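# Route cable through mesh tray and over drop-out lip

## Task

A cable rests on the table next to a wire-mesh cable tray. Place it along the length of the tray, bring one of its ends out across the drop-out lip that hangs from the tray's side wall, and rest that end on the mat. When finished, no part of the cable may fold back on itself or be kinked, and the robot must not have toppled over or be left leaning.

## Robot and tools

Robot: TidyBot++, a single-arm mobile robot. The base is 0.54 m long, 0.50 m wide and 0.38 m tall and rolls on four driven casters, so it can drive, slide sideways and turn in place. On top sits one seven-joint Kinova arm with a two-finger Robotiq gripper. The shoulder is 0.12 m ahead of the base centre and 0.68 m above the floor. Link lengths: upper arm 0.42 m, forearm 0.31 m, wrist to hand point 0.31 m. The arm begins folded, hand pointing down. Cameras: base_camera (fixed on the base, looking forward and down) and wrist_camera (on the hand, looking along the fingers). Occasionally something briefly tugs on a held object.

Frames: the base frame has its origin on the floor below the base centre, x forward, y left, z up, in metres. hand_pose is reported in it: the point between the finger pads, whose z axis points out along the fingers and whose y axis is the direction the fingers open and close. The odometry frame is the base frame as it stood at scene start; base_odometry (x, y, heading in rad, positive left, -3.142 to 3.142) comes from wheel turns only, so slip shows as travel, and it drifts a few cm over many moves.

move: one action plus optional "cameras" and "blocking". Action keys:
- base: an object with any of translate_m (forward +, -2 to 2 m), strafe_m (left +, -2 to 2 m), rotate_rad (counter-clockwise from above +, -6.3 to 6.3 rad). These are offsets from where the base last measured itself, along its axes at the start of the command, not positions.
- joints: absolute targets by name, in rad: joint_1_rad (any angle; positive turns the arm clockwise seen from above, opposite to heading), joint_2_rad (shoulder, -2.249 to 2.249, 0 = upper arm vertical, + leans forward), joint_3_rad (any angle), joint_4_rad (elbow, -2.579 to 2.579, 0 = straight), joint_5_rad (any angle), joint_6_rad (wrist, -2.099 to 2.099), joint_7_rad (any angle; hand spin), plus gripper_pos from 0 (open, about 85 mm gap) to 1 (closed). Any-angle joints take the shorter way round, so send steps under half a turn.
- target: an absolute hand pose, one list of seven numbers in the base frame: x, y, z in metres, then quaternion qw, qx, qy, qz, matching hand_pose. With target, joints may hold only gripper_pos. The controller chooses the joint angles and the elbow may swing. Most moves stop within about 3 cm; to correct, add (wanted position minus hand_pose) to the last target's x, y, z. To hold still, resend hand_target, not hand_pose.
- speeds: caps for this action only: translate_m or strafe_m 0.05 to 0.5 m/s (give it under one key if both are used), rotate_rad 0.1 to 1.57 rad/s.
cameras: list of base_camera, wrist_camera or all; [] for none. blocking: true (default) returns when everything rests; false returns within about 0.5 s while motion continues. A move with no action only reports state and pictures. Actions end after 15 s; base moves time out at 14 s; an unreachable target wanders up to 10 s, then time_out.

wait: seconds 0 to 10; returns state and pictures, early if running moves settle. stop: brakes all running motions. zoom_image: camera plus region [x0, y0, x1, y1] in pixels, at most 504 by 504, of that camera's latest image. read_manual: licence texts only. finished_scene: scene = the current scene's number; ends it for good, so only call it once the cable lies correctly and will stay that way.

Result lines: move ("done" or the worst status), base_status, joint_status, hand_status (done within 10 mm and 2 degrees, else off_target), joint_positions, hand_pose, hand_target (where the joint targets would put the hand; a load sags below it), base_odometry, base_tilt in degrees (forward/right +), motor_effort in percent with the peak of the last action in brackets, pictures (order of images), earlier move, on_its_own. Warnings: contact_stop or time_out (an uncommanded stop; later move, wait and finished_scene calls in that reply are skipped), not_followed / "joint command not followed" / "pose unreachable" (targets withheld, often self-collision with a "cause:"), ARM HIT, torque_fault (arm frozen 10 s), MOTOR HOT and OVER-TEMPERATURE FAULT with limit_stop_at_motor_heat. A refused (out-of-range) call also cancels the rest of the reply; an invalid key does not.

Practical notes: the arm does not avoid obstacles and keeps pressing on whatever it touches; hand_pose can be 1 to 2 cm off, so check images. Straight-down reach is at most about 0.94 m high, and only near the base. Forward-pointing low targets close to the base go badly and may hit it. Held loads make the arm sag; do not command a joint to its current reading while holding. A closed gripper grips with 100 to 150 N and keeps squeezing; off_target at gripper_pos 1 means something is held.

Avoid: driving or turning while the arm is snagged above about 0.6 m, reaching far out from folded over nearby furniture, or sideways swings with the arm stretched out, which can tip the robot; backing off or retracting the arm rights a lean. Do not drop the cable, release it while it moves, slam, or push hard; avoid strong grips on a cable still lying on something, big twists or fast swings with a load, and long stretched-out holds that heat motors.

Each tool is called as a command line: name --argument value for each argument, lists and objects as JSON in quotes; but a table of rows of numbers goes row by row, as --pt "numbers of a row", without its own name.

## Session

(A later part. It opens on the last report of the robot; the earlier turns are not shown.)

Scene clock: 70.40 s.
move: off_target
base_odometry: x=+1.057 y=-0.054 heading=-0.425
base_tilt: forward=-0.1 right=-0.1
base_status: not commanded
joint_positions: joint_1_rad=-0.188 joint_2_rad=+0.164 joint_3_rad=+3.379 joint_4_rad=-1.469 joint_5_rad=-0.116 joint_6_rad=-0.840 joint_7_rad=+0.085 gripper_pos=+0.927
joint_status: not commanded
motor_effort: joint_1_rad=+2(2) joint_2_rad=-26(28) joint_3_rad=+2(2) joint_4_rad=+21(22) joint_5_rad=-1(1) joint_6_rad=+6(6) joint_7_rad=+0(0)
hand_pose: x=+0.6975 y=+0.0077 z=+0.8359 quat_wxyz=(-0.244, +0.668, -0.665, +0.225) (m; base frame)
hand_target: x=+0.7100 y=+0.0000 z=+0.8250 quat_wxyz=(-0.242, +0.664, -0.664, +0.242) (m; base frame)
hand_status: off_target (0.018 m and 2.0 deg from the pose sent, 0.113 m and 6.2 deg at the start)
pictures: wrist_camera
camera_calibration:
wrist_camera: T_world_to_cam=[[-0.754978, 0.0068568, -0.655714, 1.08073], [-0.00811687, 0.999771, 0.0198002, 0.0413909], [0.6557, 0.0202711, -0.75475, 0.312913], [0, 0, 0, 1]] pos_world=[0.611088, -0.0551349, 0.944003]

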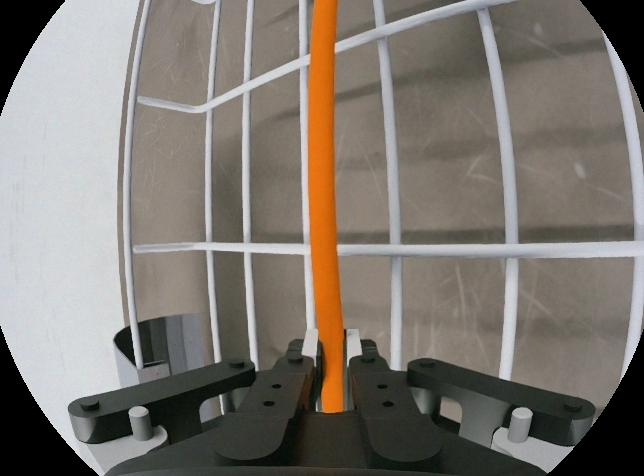

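move --joints '{"gripper_pos": 0.6}' --cameras '[]'

move --target '[0.67, 0.0, 0.95, -0.242, 0.664, -0.664, 0.242]' --cameras '[]'

move --base '{"strafe_m": 0.5}' --target '[0.45, 0.0, 0.94, -0.153, 0.69, -0.69, 0.153]' --cameras '["wrist_camera"]'

Scene clock: 71.77 s.
move: done
base_odometry: x=+1.057 y=-0.054 heading=-0.425
base_tilt: forward=-0.1 right=+0.0
base_status: not commanded
joint_positions: joint_1_rad=-0.188 joint_2_rad=+0.164 joint_3_rad=+3.384 joint_4_rad=-1.469 joint_5_rad=-0.116 joint_6_rad=-0.834 joint_7_rad=+0.085 gripper_pos=+0.600
joint_status: all done
motor_effort: joint_1_rad=+1(2) joint_2_rad=-27(27) joint_3_rad=+1(2) joint_4_rad=+21(21) joint_5_rad=-1(1) joint_6_rad=+5(6) joint_7_rad=+0(0)
hand_pose: x=+0.6990 y=+0.0045 z=+0.8372 quat_wxyz=(-0.245, +0.666, -0.666, +0.228) (m; base frame)
hand_target: x=+0.7100 y=+0.0000 z=+0.8250 quat_wxyz=(-0.242, +0.664, -0.664, +0.242) (m; base frame)
hand_status: not commanded
pictures: none
No camera images: "cameras" was empty.

Scene clock: 73.20 s.
move: off_target
base_odometry: x=+1.057 y=-0.054 heading=-0.425
base_tilt: forward=-0.1 right=+0.0
base_status: not commanded
joint_positions: joint_1_rad=-0.137 joint_2_rad=+0.118 joint_3_rad=+3.306 joint_4_rad=-1.196 joint_5_rad=-0.089 joint_6_rad=-1.107 joint_7_rad=+0.069 gripper_pos=+0.600
joint_status: not commanded
motor_effort: joint_1_rad=+1(1) joint_2_rad=-25(29) joint_3_rad=+0(1) joint_4_rad=+20(22) joint_5_rad=-1(2) joint_6_rad=+6(7) joint_7_rad=+0(0)
hand_pose: x=+0.6800 y=+0.0164 z=+0.9467 quat_wxyz=(-0.264, +0.674, -0.648, +0.238) (m; base frame)
hand_target: x=+0.6700 y=+0.0000 z=+0.9500 quat_wxyz=(-0.242, +0.664, -0.664, +0.242) (m; base frame)
hand_status: off_target (0.019 m and 3.3 deg from the pose sent, 0.117 m and 1.7 deg at the start)
pictures: none
No camera images: "cameras" was empty.

Scene clock: 75.40 s.
move: off_target
base_odometry: x=+1.264 y=+0.401 heading=-0.426
base_tilt: forward=-0.2 right=+0.0
base_status: done
joint_positions: joint_1_rad=+0.242 joint_2_rad=-0.208 joint_3_rad=+2.979 joint_4_rad=-1.325 joint_5_rad=-0.089 joint_6_rad=-1.506 joint_7_rad=+0.069 gripper_pos=+0.600
joint_status: not commanded
motor_effort: joint_1_rad=+2(2) joint_2_rad=-10(27) joint_3_rad=+1(3) joint_4_rad=+18(22) joint_5_rad=-1(3) joint_6_rad=+4(6) joint_7_rad=+0(0)
hand_pose: x=+0.4693 y=+0.0095 z=+0.9596 quat_wxyz=(-0.187, +0.688, -0.679, +0.175) (m; base frame)
hand_target: x=+0.4500 y=+0.0000 z=+0.9400 quat_wxyz=(-0.153, +0.690, -0.690, +0.153) (m; base frame)
hand_status: off_target (0.029 m and 4.8 deg from the pose sent, 0.231 m and 16.8 deg at the start)
pictures: wrist_camera
camera_calibration:
wrist_camera: T_world_to_cam=[[-0.849234, -0.00667452, -0.527975, 0.911389], [-0.0120898, 0.999904, 0.00680554, 0.0495418], [0.527879, 0.0121626, -0.849233, 0.706569], [0, 0, 0, 1]] pos_world=[0.401598, -0.0520477, 1.0809]

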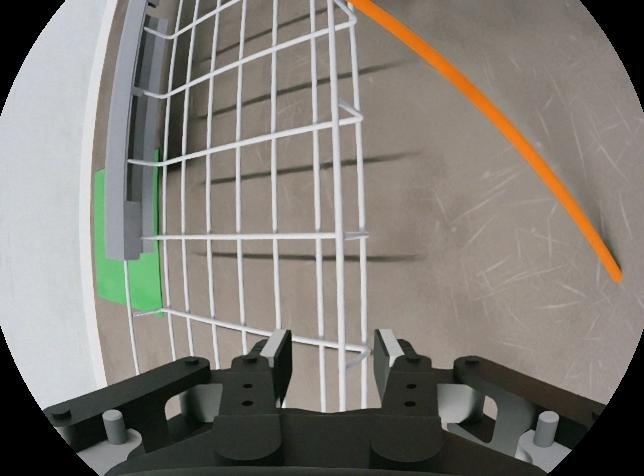

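move --target '[0.37, -0.09, 0.85, 0, 0.862, -0.507, 0]' --cameras '["wrist_camera"]'

Scene clock: 79.90 s.
move: off_target
base_odometry: x=+1.264 y=+0.401 heading=-0.426
base_tilt: forward=-0.1 right=+0.0
base_status: not commanded
joint_positions: joint_1_rad=+0.206 joint_2_rad=-0.121 joint_3_rad=+3.266 joint_4_rad=-1.453 joint_5_rad=-0.041 joint_6_rad=-1.708 joint_7_rad=+0.788 gripper_pos=+0.600
joint_status: not commanded
motor_effort: joint_1_rad=+1(3) joint_2_rad=-13(15) joint_3_rad=+0(2) joint_4_rad=+16(18) joint_5_rad=-1(2) joint_6_rad=+1(5) joint_7_rad=+0(0)
hand_pose: x=+0.3947 y=-0.0823 z=+0.8645 quat_wxyz=(-0.038, +0.850, -0.524, +0.043) (m; base frame)
hand_target: x=+0.3700 y=-0.0900 z=+0.8500 quat_wxyz=(+0.000, +0.862, -0.507, +0.000) (m; base frame)
hand_status: off_target (0.030 m and 7.0 deg from the pose sent, 0.178 m and 40.8 deg at the start)
pictures: wrist_camera
camera_calibration:
wrist_camera: T_world_to_cam=[[-0.882826, -0.445961, -0.147436, 0.445278], [-0.445313, 0.894515, -0.0392358, 0.343245], [0.149381, 0.0310168, -0.988293, 0.937429], [0, 0, 0, 1]] pos_world=[0.40592, -0.137537, 1.00557]

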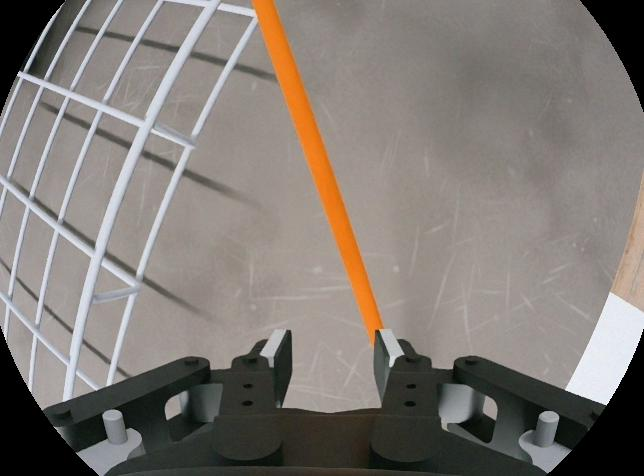

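move --target '[0.345, -0.085, 0.775, 0, 0.862, -0.507, 0]' --joints '{"gripper_pos": 0.4}' --cameras '["wrist_camera"]'

Scene clock: 82.10 s.
move: off_target
base_odometry: x=+1.264 y=+0.401 heading=-0.425
base_tilt: forward=-0.1 right=+0.0
base_status: not commanded
joint_positions: joint_1_rad=+0.211 joint_2_rad=-0.162 joint_3_rad=+3.258 joint_4_rad=-1.752 joint_5_rad=-0.039 joint_6_rad=-1.596 joint_7_rad=+0.797 gripper_pos=+0.400
joint_status: all done
motor_effort: joint_1_rad=+2(2) joint_2_rad=-11(13) joint_3_rad=+1(1) joint_4_rad=+17(18) joint_5_rad=-1(2) joint_6_rad=+0(1) joint_7_rad=+0(0)
hand_pose: x=+0.3444 y=-0.0640 z=+0.7804 quat_wxyz=(-0.023, +0.852, -0.522, -0.029) (m; base frame)
hand_target: x=+0.3450 y=-0.0850 z=+0.7750 quat_wxyz=(+0.000, +0.862, -0.507, +0.000) (m; base frame)
hand_status: off_target (0.022 m and 4.7 deg from the pose sent, 0.102 m and 7.0 deg at the start)
pictures: wrist_camera
camera_calibration:
wrist_camera: T_world_to_cam=[[-0.891536, -0.45047, -0.0473261, 0.321242], [-0.452781, 0.889179, 0.0659562, 0.221266], [0.0123701, 0.0802307, -0.9967, 0.918157], [0, 0, 0, 1]] pos_world=[0.375226, -0.1257, 0.915736]

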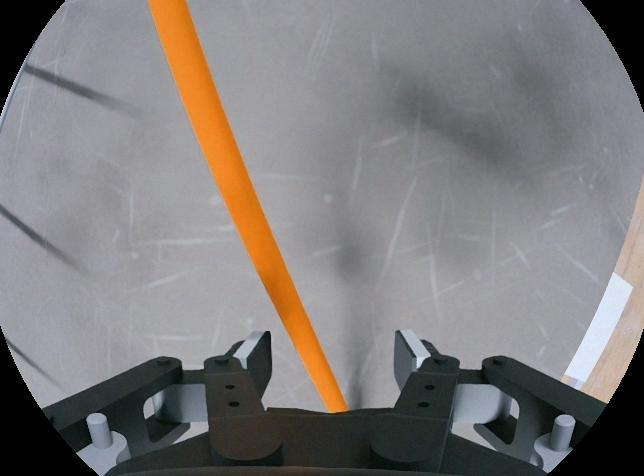

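move --target '[0.365, -0.115, 0.742, 0, 0.862, -0.507, 0]' --cameras '["wrist_camera"]'

move --joints '{"gripper_pos": 0.97}' --cameras '["wrist_camera"]'

Scene clock: 83.33 s.
move: off_target
base_odometry: x=+1.264 y=+0.401 heading=-0.425
base_tilt: forward=-0.1 right=+0.0
base_status: not commanded
joint_positions: joint_1_rad=+0.212 joint_2_rad=-0.112 joint_3_rad=+3.320 joint_4_rad=-1.795 joint_5_rad=-0.034 joint_6_rad=-1.476 joint_7_rad=+0.877 gripper_pos=+0.400
joint_status: not commanded
motor_effort: joint_1_rad=+2(2) joint_2_rad=-13(15) joint_3_rad=+0(1) joint_4_rad=+17(18) joint_5_rad=-1(2) joint_6_rad=+0(1) joint_7_rad=+0(0)
hand_pose: x=+0.3658 y=-0.0894 z=+0.7537 quat_wxyz=(-0.025, +0.856, -0.516, -0.014) (m; base frame)
hand_target: x=+0.3650 y=-0.1150 z=+0.7420 quat_wxyz=(+0.000, +0.862, -0.507, +0.000) (m; base frame)
hand_status: off_target (0.028 m and 3.5 deg from the pose sent, 0.067 m and 4.7 deg at the start)
pictures: wrist_camera
camera_calibration:
wrist_camera: T_world_to_cam=[[-0.884288, -0.462038, -0.0674918, 0.339107], [-0.465226, 0.884166, 0.0425992, 0.27706], [0.0399915, 0.0690689, -0.99681, 0.882385], [0, 0, 0, 1]] pos_world=[0.393476, -0.149232, 0.890655]

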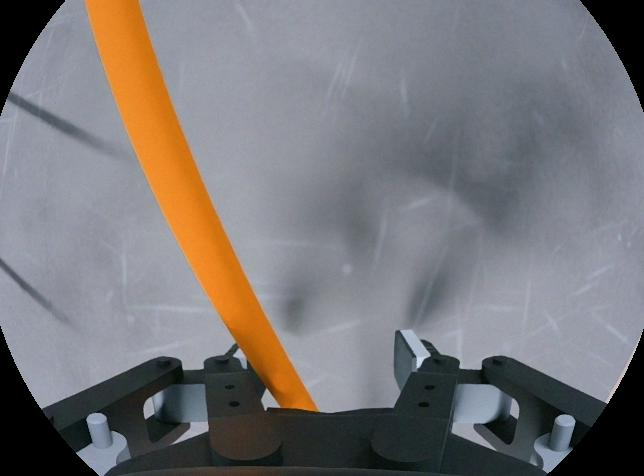

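Scene clock: 84.20 s.
move: off_target
base_odometry: x=+1.264 y=+0.401 heading=-0.425
base_tilt: forward=-0.1 right=+0.0
base_status: not commanded
joint_positions: joint_1_rad=+0.212 joint_2_rad=-0.112 joint_3_rad=+3.320 joint_4_rad=-1.795 joint_5_rad=-0.034 joint_6_rad=-1.475 joint_7_rad=+0.878 gripper_pos=+0.939
joint_status: gripper_pos off_target (ended at +0.939, target +0.970)
motor_effort: joint_1_rad=+2(2) joint_2_rad=-13(13) joint_3_rad=+1(1) joint_4_rad=+17(18) joint_5_rad=-1(2) joint_6_rad=+0(1) joint_7_rad=+0(0)
hand_pose: x=+0.3661 y=-0.0895 z=+0.7537 quat_wxyz=(-0.025, +0.856, -0.516, -0.013) (m; base frame)
hand_target: x=+0.3650 y=-0.1150 z=+0.7420 quat_wxyz=(+0.000, +0.862, -0.507, +0.000) (m; base frame)
hand_status: not commanded
pictures: wrist_camera
camera_calibration:
wrist_camera: T_world_to_cam=[[-0.883628, -0.463196, -0.0682008, 0.339493], [-0.466399, 0.883587, 0.0417862, 0.27829], [0.0409061, 0.0687322, -0.996796, 0.881973], [0, 0, 0, 1]] pos_world=[0.393702, -0.149262, 0.890673]

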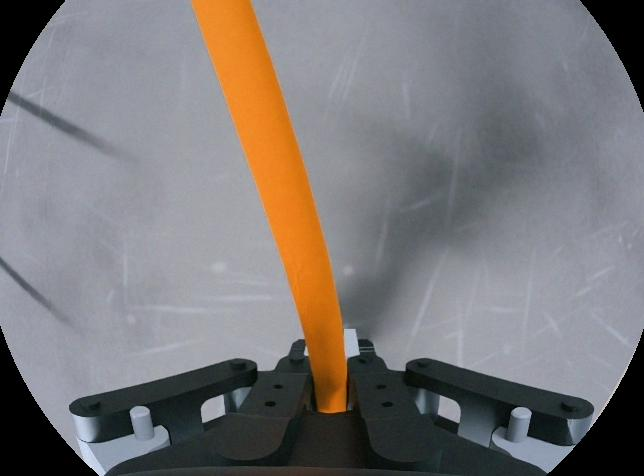

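move --target '[0.40, -0.06, 0.94, -0.153, 0.69, -0.69, 0.153]' --cameras '[]'

move --target '[0.69, 0.03, 0.96, -0.242, 0.664, -0.664, 0.242]' --cameras '["wrist_camera"]'

Scene clock: 87.37 s.
move: off_target
base_odometry: x=+1.264 y=+0.402 heading=-0.426
base_tilt: forward=-0.2 right=-0.1
base_status: not commanded
joint_positions: joint_1_rad=+0.303 joint_2_rad=-0.283 joint_3_rad=+3.167 joint_4_rad=-1.436 joint_5_rad=-0.098 joint_6_rad=-1.565 joint_7_rad=+0.387 gripper_pos=+0.939
joint_status: not commanded
motor_effort: joint_1_rad=+10(10) joint_2_rad=-8(15) joint_3_rad=+1(1) joint_4_rad=+19(19) joint_5_rad=-1(2) joint_6_rad=+4(5) joint_7_rad=+0(0)
hand_pose: x=+0.4103 y=-0.0673 z=+0.9312 quat_wxyz=(-0.134, +0.717, -0.663, +0.170) (m; base frame)
hand_target: x=+0.4000 y=-0.0600 z=+0.9400 quat_wxyz=(-0.153, +0.690, -0.690, +0.153) (m; base frame)
hand_status: off_target (0.015 m and 5.2 deg from the pose sent, 0.192 m and 36.7 deg at the start)
pictures: none
No camera images: "cameras" was empty.

Scene clock: 89.23 s.
move: off_target
base_odometry: x=+1.264 y=+0.401 heading=-0.426
base_tilt: forward=-0.2 right=+0.0
base_status: not commanded
joint_positions: joint_1_rad=-0.146 joint_2_rad=+0.130 joint_3_rad=+3.311 joint_4_rad=-1.089 joint_5_rad=-0.062 joint_6_rad=-1.272 joint_7_rad=+0.002 gripper_pos=+0.939
joint_status: not commanded
motor_effort: joint_1_rad=-10(10) joint_2_rad=-19(28) joint_3_rad=+1(2) joint_4_rad=+20(22) joint_5_rad=-1(2) joint_6_rad=+6(6) joint_7_rad=+0(0)
hand_pose: x=+0.6588 y=+0.0142 z=+0.9606 quat_wxyz=(-0.239, +0.666, -0.673, +0.215) (m; base frame)
hand_target: x=+0.6900 y=+0.0300 z=+0.9600 quat_wxyz=(-0.242, +0.664, -0.664, +0.242) (m; base frame)
hand_status: off_target (0.035 m and 3.3 deg from the pose sent, 0.298 m and 16.1 deg at the start)
pictures: wrist_camera
camera_calibration:
wrist_camera: T_world_to_cam=[[-0.770145, 0.0222732, -0.63748, 1.12555], [0.00381989, 0.999533, 0.0303083, 0.0141366], [0.637858, 0.0209067, -0.76987, 0.4585], [0, 0, 0, 1]] pos_world=[0.574323, -0.0487853, 1.07007]

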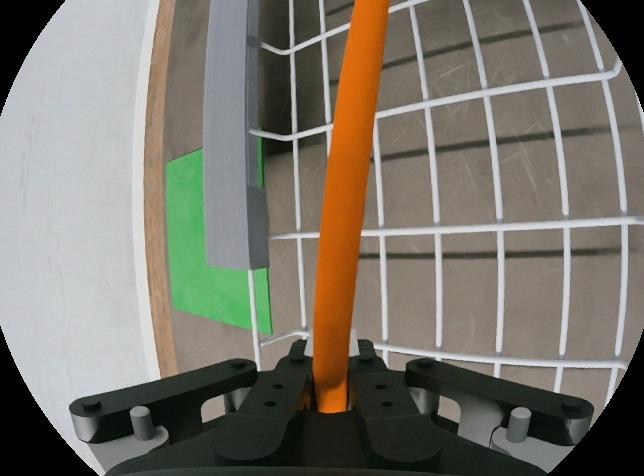

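move --joints '{"joint_1_rad": 0.04, "joint_2_rad": 0.5, "joint_3_rad": 3.14, "joint_4_rad": -0.8, "joint_5_rad": 0.0, "joint_6_rad": -0.81, "joint_7_rad": 0.1}' --cameras '["wrist_camera"]'

Scene clock: 96.70 s.
move: off_target
base_odometry: x=+1.264 y=+0.402 heading=-0.427
base_tilt: forward=-0.5 right=-0.1
base_status: not commanded
joint_positions: joint_1_rad=+0.059 joint_2_rad=+0.411 joint_3_rad=+3.152 joint_4_rad=-0.828 joint_5_rad=-0.057 joint_6_rad=-0.878 joint_7_rad=+0.055 gripper_pos=+0.940
joint_status: joint_2_rad off_target (ended at +0.411, target +0.500); the others done
motor_effort: joint_1_rad=-6(10) joint_2_rad=-22(24) joint_3_rad=+0(1) joint_4_rad=+22(23) joint_5_rad=-1(2) joint_6_rad=+8(9) joint_7_rad=+0(1)
hand_pose: x=+0.8497 y=-0.0341 z=+1.0084 quat_wxyz=(-0.344, +0.609, -0.623, +0.350) (m; base frame)
hand_target: x=+0.8902 y=-0.0287 z=+0.9753 quat_wxyz=(-0.324, +0.634, -0.596, +0.372) (m; base frame)
hand_status: not commanded
pictures: wrist_camera
camera_calibration:
wrist_camera: T_world_to_cam=[[-0.485219, 0.0137455, -0.874285, 1.30045], [0.028247, 0.999601, 0.0000388612, 0.070022], [0.873936, -0.0246771, -0.485414, -0.114419], [0, 0, 0, 1]] pos_world=[0.72902, -0.0906928, 1.08142]

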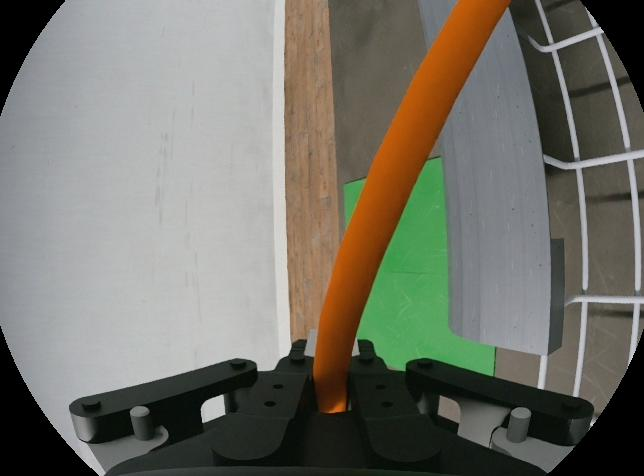

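move --joints '{"joint_1_rad": 0.07, "joint_2_rad": 0.80, "joint_3_rad": 3.14, "joint_4_rad": -0.65, "joint_5_rad": 0.05, "joint_6_rad": -0.40, "joint_7_rad": 0.3}' --cameras '["wrist_camera"]'

Scene clock: 99.10 s.
move: off_target
base_odometry: x=+1.264 y=+0.402 heading=-0.426
base_tilt: forward=-1.5 right=-0.1
base_status: not commanded
joint_positions: joint_1_rad=+0.088 joint_2_rad=+0.675 joint_3_rad=+3.151 joint_4_rad=-0.678 joint_5_rad=-0.009 joint_6_rad=-0.470 joint_7_rad=+0.253 gripper_pos=+0.940
joint_status: joint_2_rad off_target (ended at +0.675, target +0.800); the others done
motor_effort: joint_1_rad=-6(7) joint_2_rad=-25(28) joint_3_rad=+0(1) joint_4_rad=+22(24) joint_5_rad=-1(2) joint_6_rad=+10(10) joint_7_rad=+0(1)
hand_pose: x=+0.9870 y=-0.0786 z=+1.0006 quat_wxyz=(-0.353, +0.601, -0.513, +0.501) (m; base frame)
hand_target: x=+1.0296 y=-0.0678 z=+0.9272 quat_wxyz=(-0.323, +0.633, -0.486, +0.508) (m; base frame)
hand_status: not commanded
pictures: wrist_camera
camera_calibration:
wrist_camera: T_world_to_cam=[[-0.225784, -0.226562, -0.947466, 1.15918], [0.0352133, 0.970047, -0.240353, 0.341954], [0.973541, -0.0876312, -0.211043, -0.617074], [0, 0, 0, 1]] pos_world=[0.850429, -0.123161, 1.05024]

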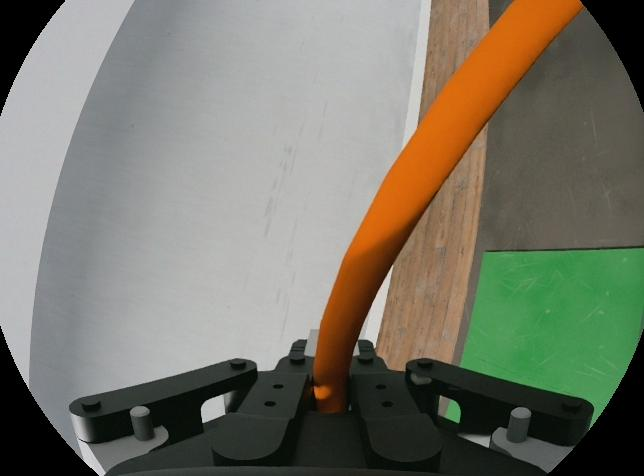

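wait --seconds 1

Scene clock: 101.37 s.
base_odometry: x=+1.264 y=+0.402 heading=-0.426
base_tilt: forward=-1.5 right=+0.0
base_status: not commanded
joint_positions: joint_1_rad=+0.088 joint_2_rad=+0.675 joint_3_rad=+3.151 joint_4_rad=-0.677 joint_5_rad=-0.009 joint_6_rad=-0.468 joint_7_rad=+0.254 gripper_pos=+0.940
joint_status: joint_2_rad off_target (ended at +0.675, target +0.800); the others done
motor_effort: joint_1_rad=-7(7) joint_2_rad=-25(28) joint_3_rad=+0(1) joint_4_rad=+23(24) joint_5_rad=+0(2) joint_6_rad=+9(10) joint_7_rad=+1(1)
hand_pose: x=+0.9871 y=-0.0787 z=+1.0012 quat_wxyz=(-0.353, +0.601, -0.512, +0.502) (m; base frame)
hand_target: x=+1.0296 y=-0.0678 z=+0.9272 quat_wxyz=(-0.323, +0.633, -0.486, +0.508) (m; base frame)
hand_status: not commanded
wait: 1.00 s; at rest from the start
pictures: base_camera, wrist_camera
camera_calibration:
wrist_camera: T_world_to_cam=[[-0.223951, -0.227933, -0.947572, 1.15797], [0.0355922, 0.969706, -0.24167, 0.343098], [0.97395, -0.0878483, -0.209054, -0.619507], [0, 0, 0, 1]] pos_world=[0.850486, -0.123186, 1.05067]

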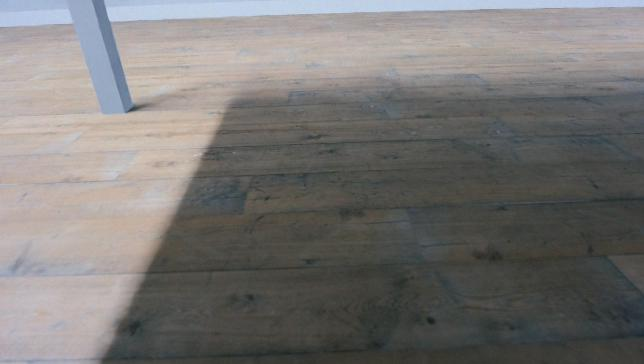

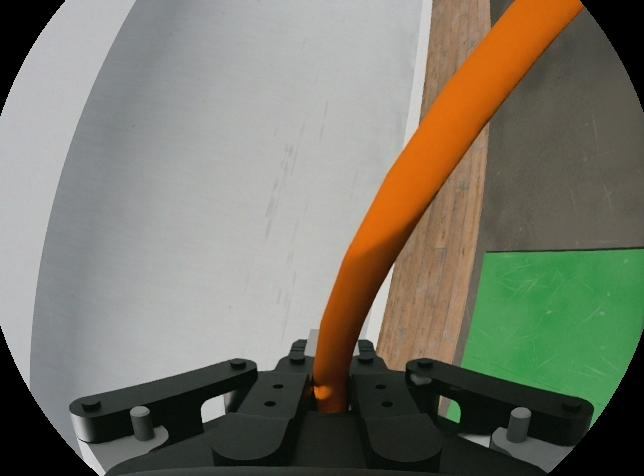

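move --joints '{"joint_1_rad": 0.14, "joint_2_rad": 0.78, "joint_3_rad": 3.14, "joint_4_rad": -0.80, "joint_5_rad": 0.05, "joint_6_rad": -0.26, "joint_7_rad": 0.3}' --cameras '["wrist_camera"]'

Scene clock: 105.80 s.
move: off_target
base_odometry: x=+1.264 y=+0.402 heading=-0.428
base_tilt: forward=-1.3 right=-0.1
base_status: not commanded
joint_positions: joint_1_rad=+0.153 joint_2_rad=+0.674 joint_3_rad=+3.148 joint_4_rad=-0.780 joint_5_rad=-0.008 joint_6_rad=-0.328 joint_7_rad=+0.255 gripper_pos=+0.940
joint_status: joint_2_rad off_target (ended at +0.674, target +0.780); the others done
motor_effort: joint_1_rad=-4(7) joint_2_rad=-27(30) joint_3_rad=+0(1) joint_4_rad=+22(24) joint_5_rad=-1(1) joint_6_rad=+9(10) joint_7_rad=+0(1)
hand_pose: x=+0.9879 y=-0.1347 z=+0.9817 quat_wxyz=(-0.345, +0.575, -0.523, +0.525) (m; base frame)
hand_target: x=+1.0202 y=-0.1289 z=+0.8954 quat_wxyz=(-0.308, +0.616, -0.504, +0.522) (m; base frame)
hand_status: not commanded
pictures: wrist_camera
camera_calibration:
wrist_camera: T_world_to_cam=[[-0.202146, -0.218601, -0.954647, 1.11349], [0.105778, 0.964195, -0.243186, 0.324039], [0.973626, -0.15014, -0.171784, -0.673933], [0, 0, 0, 1]] pos_world=[0.846971, -0.170209, 1.02602]

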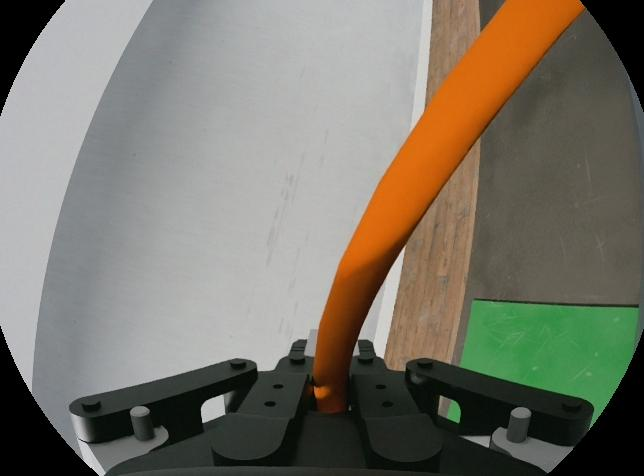

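move --joints '{"joint_1_rad": 0.14, "joint_2_rad": 0.60, "joint_3_rad": 3.14, "joint_4_rad": -0.80, "joint_5_rad": 0.05, "joint_6_rad": -0.43, "joint_7_rad": 0.3}' --cameras '[]'

move --base '{"translate_m": -0.06}' --cameras '[]'

move --joints '{"joint_1_rad": 0.14, "joint_2_rad": 0.85, "joint_3_rad": 3.14, "joint_4_rad": -0.70, "joint_5_rad": 0.05, "joint_6_rad": -0.25, "joint_7_rad": 0.5}' --cameras '["wrist_camera"]'

Scene clock: 111.73 s.
move: off_target
base_odometry: x=+1.264 y=+0.402 heading=-0.427
base_tilt: forward=-0.5 right=-0.1
base_status: not commanded
joint_positions: joint_1_rad=+0.186 joint_2_rad=+0.528 joint_3_rad=+3.148 joint_4_rad=-0.782 joint_5_rad=-0.008 joint_6_rad=-0.388 joint_7_rad=+0.255 gripper_pos=+0.940
joint_status: joint_1_rad off_target (ended at +0.186, target +0.140); joint_2_rad off_target (ended at +0.528, target +0.600); the others done
motor_effort: joint_1_rad=-11(12) joint_2_rad=-29(35) joint_3_rad=+0(1) joint_4_rad=+23(25) joint_5_rad=-1(1) joint_6_rad=+10(10) joint_7_rad=+0(1)
hand_pose: x=+0.9294 y=-0.1530 z=+1.0866 quat_wxyz=(-0.354, +0.547, -0.514, +0.558) (m; base frame)
hand_target: x=+0.9583 y=-0.1226 z=+1.0029 quat_wxyz=(-0.309, +0.611, -0.505, +0.526) (m; base frame)
hand_status: not commanded
pictures: none
No camera images: "cameras" was empty.

Scene clock: 112.80 s.
move: done
base_odometry: x=+1.209 y=+0.427 heading=-0.426
base_tilt: forward=-0.1 right=+0.0
base_status: done
joint_positions: joint_1_rad=+0.134 joint_2_rad=+0.595 joint_3_rad=+3.140 joint_4_rad=-0.798 joint_5_rad=-0.005 joint_6_rad=-0.399 joint_7_rad=+0.255 gripper_pos=+0.940
joint_status: not commanded
on_its_own: joint_1_rad moved -0.051 to your old target +0.140; joint_2_rad moved +0.067 to your old target +0.600
motor_effort: joint_1_rad=+1(10) joint_2_rad=-45(49) joint_3_rad=+0(2) joint_4_rad=+22(26) joint_5_rad=+0(1) joint_6_rad=+9(11) joint_7_rad=+0(1)
hand_pose: x=+0.9607 y=-0.1106 z=+1.0174 quat_wxyz=(-0.351, +0.584, -0.519, +0.517) (m; base frame)
hand_target: x=+0.9583 y=-0.1226 z=+1.0029 quat_wxyz=(-0.309, +0.611, -0.505, +0.526) (m; base frame)
hand_status: not commanded
pictures: none
No camera images: "cameras" was empty.

Scene clock: 114.10 s.
move: off_target
base_odometry: x=+1.209 y=+0.427 heading=-0.426
base_tilt: forward=-0.1 right=+0.0
base_status: not commanded
joint_positions: joint_1_rad=+0.134 joint_2_rad=+0.810 joint_3_rad=+3.140 joint_4_rad=-0.713 joint_5_rad=-0.005 joint_6_rad=-0.298 joint_7_rad=+0.452 gripper_pos=+0.941
joint_status: joint_2_rad off_target (ended at +0.810, target +0.850); the others done
motor_effort: joint_1_rad=+2(4) joint_2_rad=-46(51) joint_3_rad=+0(1) joint_4_rad=+20(24) joint_5_rad=+0(2) joint_6_rad=+7(10) joint_7_rad=+0(1)
hand_pose: x=+1.0314 y=-0.1205 z=+0.9099 quat_wxyz=(-0.292, +0.639, -0.464, +0.539) (m; base frame)
hand_target: x=+1.0432 y=-0.1320 z=+0.8954 quat_wxyz=(-0.262, +0.653, -0.433, +0.564) (m; base frame)
hand_status: not commanded
pictures: wrist_camera
camera_calibration:
wrist_camera: T_world_to_cam=[[-0.240817, -0.402272, -0.883281, 1.00972], [0.0188106, 0.907958, -0.418639, 0.530841], [0.970388, -0.11743, -0.211084, -0.683413], [0, 0, 0, 1]] pos_world=[0.896348, -0.156053, 0.969839]

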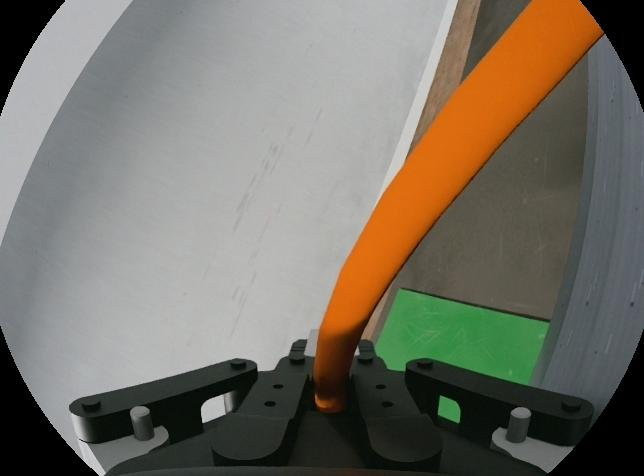

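move --joints '{"joint_1_rad": 0.14, "joint_2_rad": 0.93, "joint_3_rad": 3.14, "joint_4_rad": -0.70, "joint_5_rad": 0.05, "joint_6_rad": -0.22, "joint_7_rad": 0.8}' --cameras '["wrist_camera"]'

Scene clock: 115.87 s.
move: off_target
base_odometry: x=+1.209 y=+0.427 heading=-0.426
base_tilt: forward=-0.1 right=+0.0
base_status: not commanded
joint_positions: joint_1_rad=+0.134 joint_2_rad=+0.850 joint_3_rad=+3.140 joint_4_rad=-0.690 joint_5_rad=-0.004 joint_6_rad=-0.248 joint_7_rad=+0.757 gripper_pos=+0.941
joint_status: joint_2_rad off_target (ended at +0.850, target +0.930); the others done
motor_effort: joint_1_rad=+3(4) joint_2_rad=-42(47) joint_3_rad=+1(1) joint_4_rad=+16(20) joint_5_rad=-1(2) joint_6_rad=+5(8) joint_7_rad=+0(1)
hand_pose: x=+1.0452 y=-0.1225 z=+0.9014 quat_wxyz=(-0.211, +0.693, -0.357, +0.589) (m; base frame)
hand_target: x=+1.0598 y=-0.1339 z=+0.8290 quat_wxyz=(-0.169, +0.724, -0.337, +0.578) (m; base frame)
hand_status: not commanded
pictures: wrist_camera
camera_calibration:
wrist_camera: T_world_to_cam=[[-0.209067, -0.660089, -0.721507, 0.794125], [-0.0438963, 0.743403, -0.667402, 0.798494], [0.976916, -0.10786, -0.184397, -0.728609], [0, 0, 0, 1]] pos_world=[0.912866, -0.147998, 0.97153]

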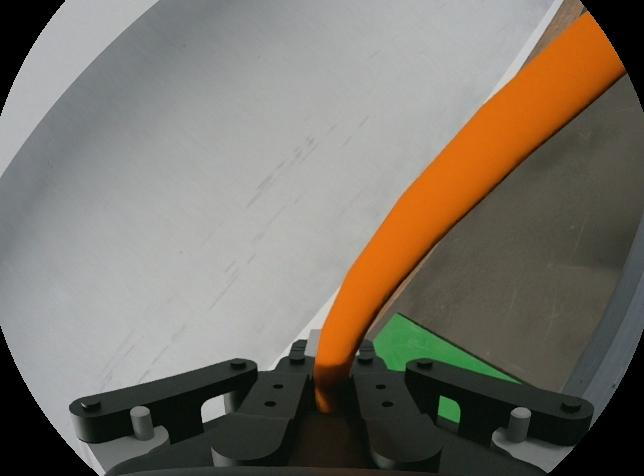

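move --joints '{"joint_1_rad": 0.14, "joint_2_rad": 0.88, "joint_3_rad": 3.14, "joint_4_rad": -0.70, "joint_5_rad": 0.05, "joint_6_rad": -0.25, "joint_7_rad": 1.0, "gripper_pos": 0.97}' --cameras '["wrist_camera"]'

move --joints '{"gripper_pos": 0.65}' --cameras '["wrist_camera"]'

Scene clock: 117.67 s.
move: done
base_odometry: x=+1.209 y=+0.427 heading=-0.426
base_tilt: forward=-0.1 right=+0.0
base_status: not commanded
joint_positions: joint_1_rad=+0.134 joint_2_rad=+0.855 joint_3_rad=+3.140 joint_4_rad=-0.693 joint_5_rad=-0.004 joint_6_rad=-0.252 joint_7_rad=+0.961 gripper_pos=+0.941
joint_status: all done
motor_effort: joint_1_rad=+1(3) joint_2_rad=-52(52) joint_3_rad=+0(1) joint_4_rad=+22(24) joint_5_rad=+0(1) joint_6_rad=+9(10) joint_7_rad=+0(1)
hand_pose: x=+1.0458 y=-0.1226 z=+0.8945 quat_wxyz=(-0.149, +0.729, -0.286, +0.604) (m; base frame)
hand_target: x=+1.0491 y=-0.1329 z=+0.8673 quat_wxyz=(-0.112, +0.748, -0.261, +0.600) (m; base frame)
hand_status: not commanded
pictures: wrist_camera
camera_calibration:
wrist_camera: T_world_to_cam=[[-0.199755, -0.796131, -0.571204, 0.628304], [-0.101086, 0.596586, -0.796158, 0.950923], [0.974618, -0.101296, -0.199649, -0.713596], [0, 0, 0, 1]] pos_world=[0.917115, -0.13938, 0.973505]

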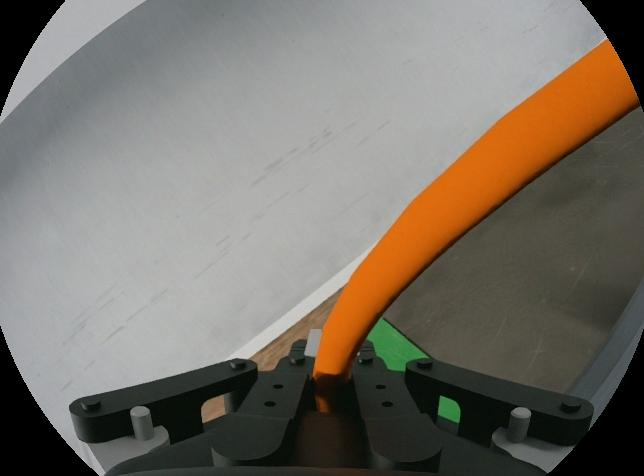

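Scene clock: 118.37 s.
move: done
base_odometry: x=+1.209 y=+0.427 heading=-0.426
base_tilt: forward=-0.1 right=+0.0
base_status: not commanded
joint_positions: joint_1_rad=+0.134 joint_2_rad=+0.853 joint_3_rad=+3.140 joint_4_rad=-0.693 joint_5_rad=-0.003 joint_6_rad=-0.252 joint_7_rad=+0.961 gripper_pos=+0.650
joint_status: all done
motor_effort: joint_1_rad=+2(3) joint_2_rad=-49(52) joint_3_rad=+0(0) joint_4_rad=+21(23) joint_5_rad=-1(1) joint_6_rad=+8(10) joint_7_rad=+0(0)
hand_pose: x=+1.0455 y=-0.1226 z=+0.8962 quat_wxyz=(-0.149, +0.729, -0.285, +0.604) (m; base frame)
hand_target: x=+1.0491 y=-0.1329 z=+0.8673 quat_wxyz=(-0.112, +0.748, -0.261, +0.600) (m; base frame)
hand_status: not commanded
pictures: wrist_camera
camera_calibration:
wrist_camera: T_world_to_cam=[[-0.198601, -0.796854, -0.570597, 0.627441], [-0.099717, 0.595602, -0.797067, 0.951509], [0.974994, -0.1014, -0.197747, -0.715027], [0, 0, 0, 1]] pos_world=[0.916639, -0.139245, 0.975038]

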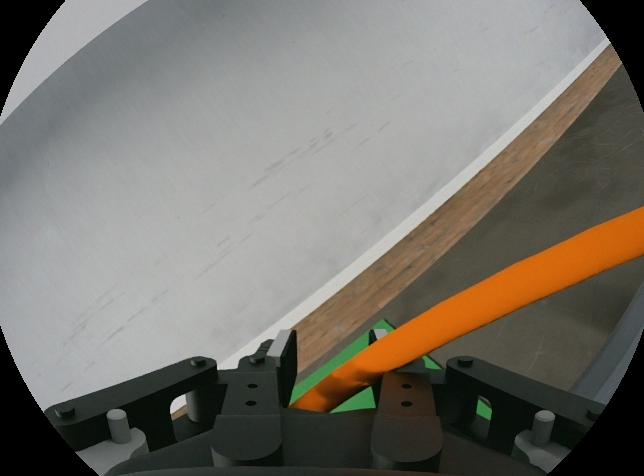

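move --joints '{"joint_1_rad": 0.14, "joint_2_rad": 0.55, "joint_3_rad": 3.14, "joint_4_rad": -0.70, "joint_5_rad": 0.05, "joint_6_rad": -0.5}' --cameras '["wrist_camera"]'

move --joints '{"joint_1_rad": 0.25, "joint_2_rad": 0.0, "joint_3_rad": 3.14, "joint_4_rad": -1.1, "joint_5_rad": 0.0, "joint_6_rad": -1.3, "joint_7_rad": 1.57}' --cameras '["wrist_camera"]'

Scene clock: 121.03 s.
move: done
base_odometry: x=+1.209 y=+0.427 heading=-0.426
base_tilt: forward=+0.0 right=+0.0
base_status: not commanded
joint_positions: joint_1_rad=+0.134 joint_2_rad=+0.538 joint_3_rad=+3.140 joint_4_rad=-0.693 joint_5_rad=-0.003 joint_6_rad=-0.456 joint_7_rad=+0.961 gripper_pos=+0.650
joint_status: all done
motor_effort: joint_1_rad=+1(2) joint_2_rad=-42(57) joint_3_rad=+0(1) joint_4_rad=+22(26) joint_5_rad=-1(1) joint_6_rad=+10(11) joint_7_rad=+0(1)
hand_pose: x=+0.9330 y=-0.1071 z=+1.1119 quat_wxyz=(-0.159, +0.696, -0.272, +0.646) (m; base frame)
hand_target: x=+0.9347 y=-0.1203 z=+1.0843 quat_wxyz=(-0.115, +0.723, -0.258, +0.631) (m; base frame)
hand_status: not commanded
pictures: wrist_camera
camera_calibration:
wrist_camera: T_world_to_cam=[[-0.134896, -0.805775, -0.576654, 0.686859], [-0.0120203, 0.583261, -0.812196, 1.0367], [0.990787, -0.10263, -0.088365, -0.697618], [0, 0, 0, 1]] pos_world=[0.796306, -0.122811, 1.17644]

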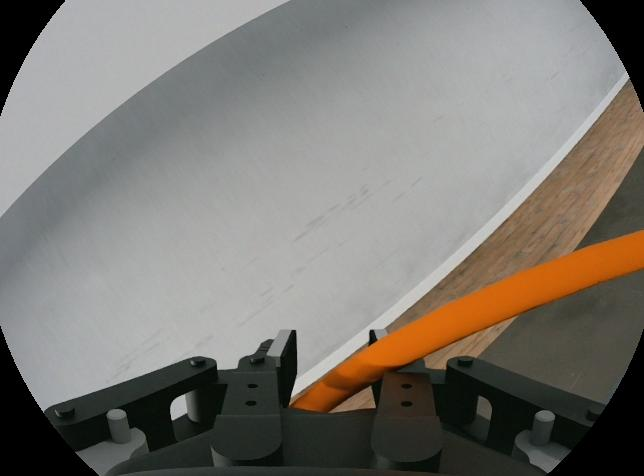

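Scene clock: 123.20 s.
move: done
base_odometry: x=+1.209 y=+0.427 heading=-0.426
base_tilt: forward=-0.1 right=+0.0
base_status: not commanded
joint_positions: joint_1_rad=+0.229 joint_2_rad=-0.001 joint_3_rad=+3.140 joint_4_rad=-1.072 joint_5_rad=-0.003 joint_6_rad=-1.250 joint_7_rad=+1.523 gripper_pos=+0.650
joint_status: all done
motor_effort: joint_1_rad=+1(2) joint_2_rad=-19(44) joint_3_rad=+1(1) joint_4_rad=+19(23) joint_5_rad=-1(1) joint_6_rad=+7(10) joint_7_rad=+0(1)
hand_pose: x=+0.6096 y=-0.1110 z=+1.0410 quat_wxyz=(+0.034, +0.908, -0.125, +0.397) (m; base frame)
hand_target: x=+0.5947 y=-0.1193 z=+1.0156 quat_wxyz=(+0.045, +0.925, -0.116, +0.360) (m; base frame)
hand_status: not commanded
pictures: wrist_camera
camera_calibration:
wrist_camera: T_world_to_cam=[[-0.227739, -0.971585, -0.0644834, 0.104181], [-0.647565, 0.20058, -0.735138, 1.2422], [0.727182, -0.125663, -0.674844, 0.384782], [0, 0, 0, 1]] pos_world=[0.548326, -0.0995874, 1.17958]

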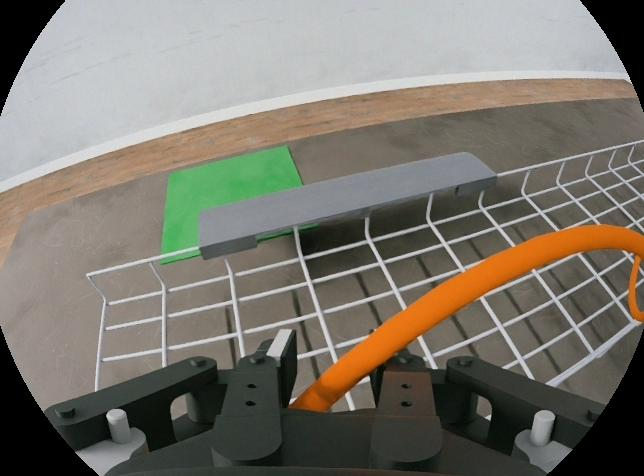

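move --joints '{"gripper_pos": 0.97}' --cameras '["wrist_camera"]'

Scene clock: 124.33 s.
move: off_target
base_odometry: x=+1.209 y=+0.427 heading=-0.426
base_tilt: forward=-0.1 right=+0.0
base_status: not commanded
joint_positions: joint_1_rad=+0.235 joint_2_rad=-0.001 joint_3_rad=+3.140 joint_4_rad=-1.076 joint_5_rad=-0.003 joint_6_rad=-1.255 joint_7_rad=+1.525 gripper_pos=+0.937
joint_status: gripper_pos off_target (ended at +0.937, target +0.970)
motor_effort: joint_1_rad=+0(1) joint_2_rad=-20(21) joint_3_rad=+0(1) joint_4_rad=+20(21) joint_5_rad=-1(1) joint_6_rad=+7(8) joint_7_rad=+0(0)
hand_pose: x=+0.6077 y=-0.1133 z=+1.0378 quat_wxyz=(+0.035, +0.910, -0.128, +0.393) (m; base frame)
hand_target: x=+0.5947 y=-0.1193 z=+1.0156 quat_wxyz=(+0.045, +0.925, -0.116, +0.360) (m; base frame)
hand_status: not commanded
pictures: wrist_camera
camera_calibration:
wrist_camera: T_world_to_cam=[[-0.23262, -0.970491, -0.0635203, 0.103401], [-0.653315, 0.204309, -0.728997, 1.23664], [0.720463, -0.12808, -0.681563, 0.394504], [0, 0, 0, 1]] pos_world=[0.547743, -0.101779, 1.17695]

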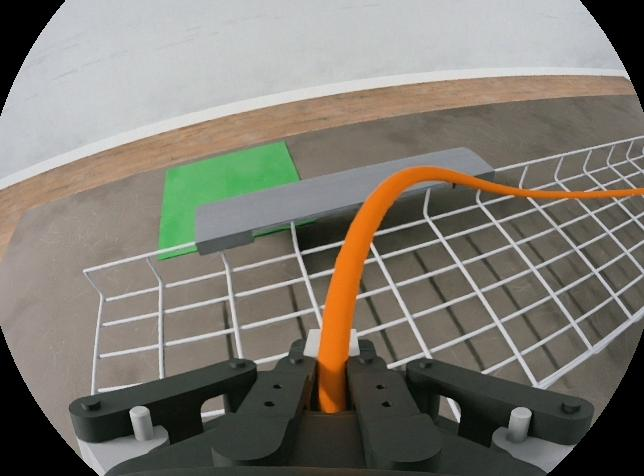

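move --joints '{"joint_1_rad": 0.14, "joint_2_rad": 0.52, "joint_3_rad": 3.14, "joint_4_rad": -0.75, "joint_5_rad": 0.05, "joint_6_rad": -0.7, "joint_7_rad": 0.6}' --cameras '["wrist_camera"]'

move --joints '{"joint_1_rad": 0.14, "joint_2_rad": 0.88, "joint_3_rad": 3.14, "joint_4_rad": -0.69, "joint_5_rad": 0.05, "joint_6_rad": -0.24, "joint_7_rad": 0.8}' --cameras '["wrist_camera"]'

Scene clock: 128.20 s.
move: done
base_odometry: x=+1.209 y=+0.427 heading=-0.426
base_tilt: forward=-0.1 right=+0.0
base_status: not commanded
joint_positions: joint_1_rad=+0.152 joint_2_rad=+0.507 joint_3_rad=+3.140 joint_4_rad=-0.777 joint_5_rad=-0.003 joint_6_rad=-0.769 joint_7_rad=+0.646 gripper_pos=+0.937
joint_status: all done
motor_effort: joint_1_rad=+2(3) joint_2_rad=-40(43) joint_3_rad=+0(1) joint_4_rad=+21(23) joint_5_rad=+0(2) joint_6_rad=+9(9) joint_7_rad=+0(1)
hand_pose: x=+0.8921 y=-0.1149 z=+0.9945 quat_wxyz=(-0.198, +0.735, -0.438, +0.479) (m; base frame)
hand_target: x=+0.9062 y=-0.1188 z=+1.0193 quat_wxyz=(-0.202, +0.712, -0.433, +0.515) (m; base frame)
hand_status: not commanded
pictures: wrist_camera
camera_calibration:
wrist_camera: T_world_to_cam=[[-0.420674, -0.541535, -0.727856, 1.04302], [-0.150674, 0.832862, -0.532577, 0.819657], [0.894612, -0.114372, -0.431959, -0.242108], [0, 0, 0, 1]] pos_world=[0.778867, -0.145518, 1.09112]

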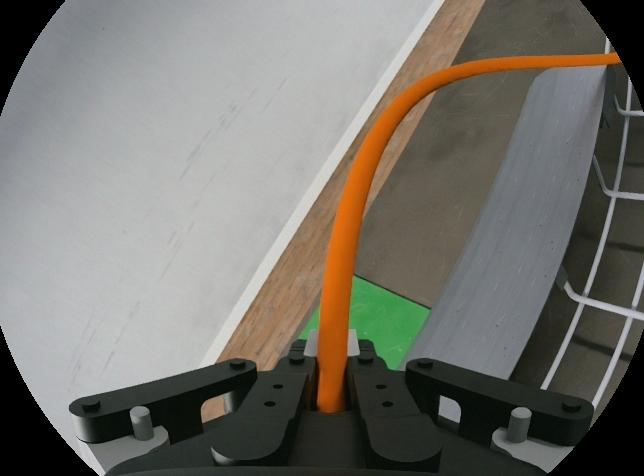

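Scene clock: 129.67 s.
move: off_target
base_odometry: x=+1.209 y=+0.427 heading=-0.426
base_tilt: forward=-0.1 right=+0.0
base_status: not commanded
joint_positions: joint_1_rad=+0.151 joint_2_rad=+0.826 joint_3_rad=+3.140 joint_4_rad=-0.701 joint_5_rad=-0.001 joint_6_rad=-0.301 joint_7_rad=+0.754 gripper_pos=+0.937
joint_status: joint_2_rad off_target (ended at +0.826, target +0.880); the others done
motor_effort: joint_1_rad=+1(3) joint_2_rad=-47(51) joint_3_rad=+0(1) joint_4_rad=+20(23) joint_5_rad=-1(3) joint_6_rad=+7(10) joint_7_rad=+0(2)
hand_pose: x=+1.0333 y=-0.1364 z=+0.9020 quat_wxyz=(-0.201, +0.701, -0.368, +0.577) (m; base frame)
hand_target: x=+1.0506 y=-0.1329 z=+0.8765 quat_wxyz=(-0.174, +0.713, -0.332, +0.593) (m; base frame)
hand_status: not commanded
pictures: wrist_camera
camera_calibration:
wrist_camera: T_world_to_cam=[[-0.247681, -0.652238, -0.716407, 0.819249], [-0.0563197, 0.74789, -0.661429, 0.816757], [0.967203, -0.123476, -0.221972, -0.67653], [0, 0, 0, 1]] pos_world=[0.903254, -0.160033, 0.976972]

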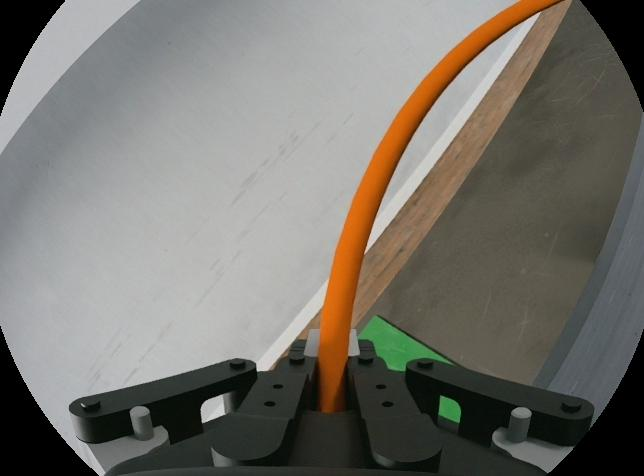

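move --joints '{"joint_1_rad": 0.14, "joint_2_rad": 0.90, "joint_3_rad": 3.14, "joint_4_rad": -0.69, "joint_5_rad": 0.05, "joint_6_rad": -0.24, "joint_7_rad": 1.05}' --cameras '[]'

move --joints '{"gripper_pos": 0.55}' --cameras '["wrist_camera"]'

move --base '{"translate_m": -0.12}' --speeds '{"translate_m": 0.15}' --cameras '["wrist_camera"]'

Scene clock: 131.60 s.
move: off_target
base_odometry: x=+1.209 y=+0.427 heading=-0.426
base_tilt: forward=-0.1 right=+0.0
base_status: not commanded
joint_positions: joint_1_rad=+0.150 joint_2_rad=+0.843 joint_3_rad=+3.140 joint_4_rad=-0.699 joint_5_rad=-0.001 joint_6_rad=-0.290 joint_7_rad=+1.017 gripper_pos=+0.937
joint_status: joint_2_rad off_target (ended at +0.843, target +0.900); the others done
motor_effort: joint_1_rad=+1(3) joint_2_rad=-46(47) joint_3_rad=+0(1) joint_4_rad=+20(21) joint_5_rad=-1(1) joint_6_rad=+7(8) joint_7_rad=+0(1)
hand_pose: x=+1.0380 y=-0.1368 z=+0.8905 quat_wxyz=(-0.123, +0.744, -0.274, +0.596) (m; base frame)
hand_target: x=+1.0543 y=-0.1335 z=+0.8576 quat_wxyz=(-0.097, +0.755, -0.242, +0.602) (m; base frame)
hand_status: not commanded
pictures: none
No camera images: "cameras" was empty.

Scene clock: 132.37 s.
move: done
base_odometry: x=+1.209 y=+0.427 heading=-0.426
base_tilt: forward=-0.1 right=+0.0
base_status: not commanded
joint_positions: joint_1_rad=+0.149 joint_2_rad=+0.843 joint_3_rad=+3.140 joint_4_rad=-0.697 joint_5_rad=+0.000 joint_6_rad=-0.286 joint_7_rad=+1.017 gripper_pos=+0.550
joint_status: all done
motor_effort: joint_1_rad=+2(2) joint_2_rad=-46(47) joint_3_rad=+0(0) joint_4_rad=+19(19) joint_5_rad=-1(2) joint_6_rad=+7(7) joint_7_rad=+0(1)
hand_pose: x=+1.0386 y=-0.1363 z=+0.8924 quat_wxyz=(-0.124, +0.743, -0.273, +0.599) (m; base frame)
hand_target: x=+1.0543 y=-0.1335 z=+0.8576 quat_wxyz=(-0.097, +0.755, -0.242, +0.602) (m; base frame)
hand_status: not commanded
pictures: wrist_camera
camera_calibration:
wrist_camera: T_world_to_cam=[[-0.220106, -0.824977, -0.520544, 0.586812], [-0.127754, 0.553414, -0.823051, 1.00252], [0.967074, -0.114657, -0.227203, -0.677783], [0, 0, 0, 1]] pos_world=[0.912703, -0.148415, 0.976592]

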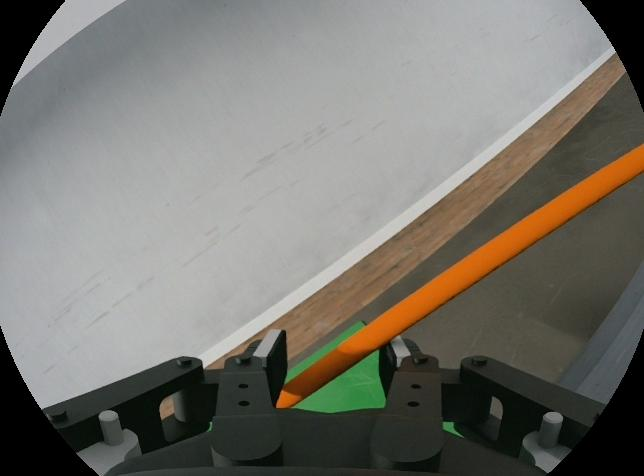

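Scene clock: 133.77 s.
move: done
base_odometry: x=+1.100 y=+0.477 heading=-0.426
base_tilt: forward=-0.1 right=+0.0
base_status: done
joint_positions: joint_1_rad=+0.147 joint_2_rad=+0.848 joint_3_rad=+3.140 joint_4_rad=-0.686 joint_5_rad=+0.000 joint_6_rad=-0.272 joint_7_rad=+1.017 gripper_pos=+0.550
joint_status: not commanded
motor_effort: joint_1_rad=-1(4) joint_2_rad=-44(48) joint_3_rad=-1(2) joint_4_rad=+23(24) joint_5_rad=-1(2) joint_6_rad=+11(13) joint_7_rad=+0(1)
hand_pose: x=+1.0416 y=-0.1348 z=+0.8996 quat_wxyz=(-0.126, +0.737, -0.270, +0.607) (m; base frame)
hand_target: x=+1.0543 y=-0.1335 z=+0.8576 quat_wxyz=(-0.097, +0.755, -0.242, +0.602) (m; base frame)
hand_status: not commanded
pictures: wrist_camera
camera_calibration:
wrist_camera: T_world_to_cam=[[-0.207579, -0.827388, -0.521862, 0.580287], [-0.111771, 0.550049, -0.827619, 0.995027], [0.971812, -0.113467, -0.206656, -0.702159], [0, 0, 0, 1]] pos_world=[0.914037, -0.146863, 0.981228]

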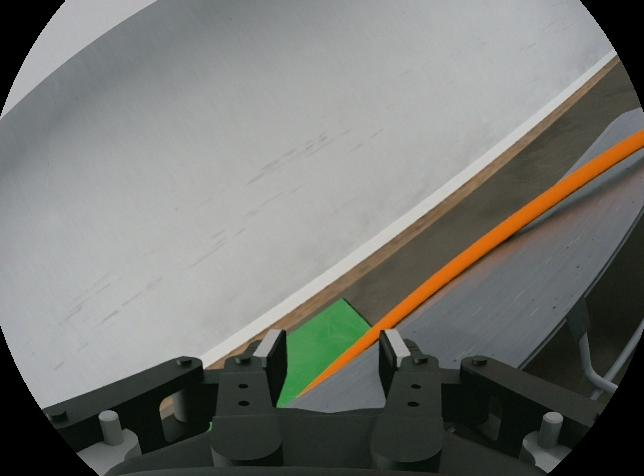

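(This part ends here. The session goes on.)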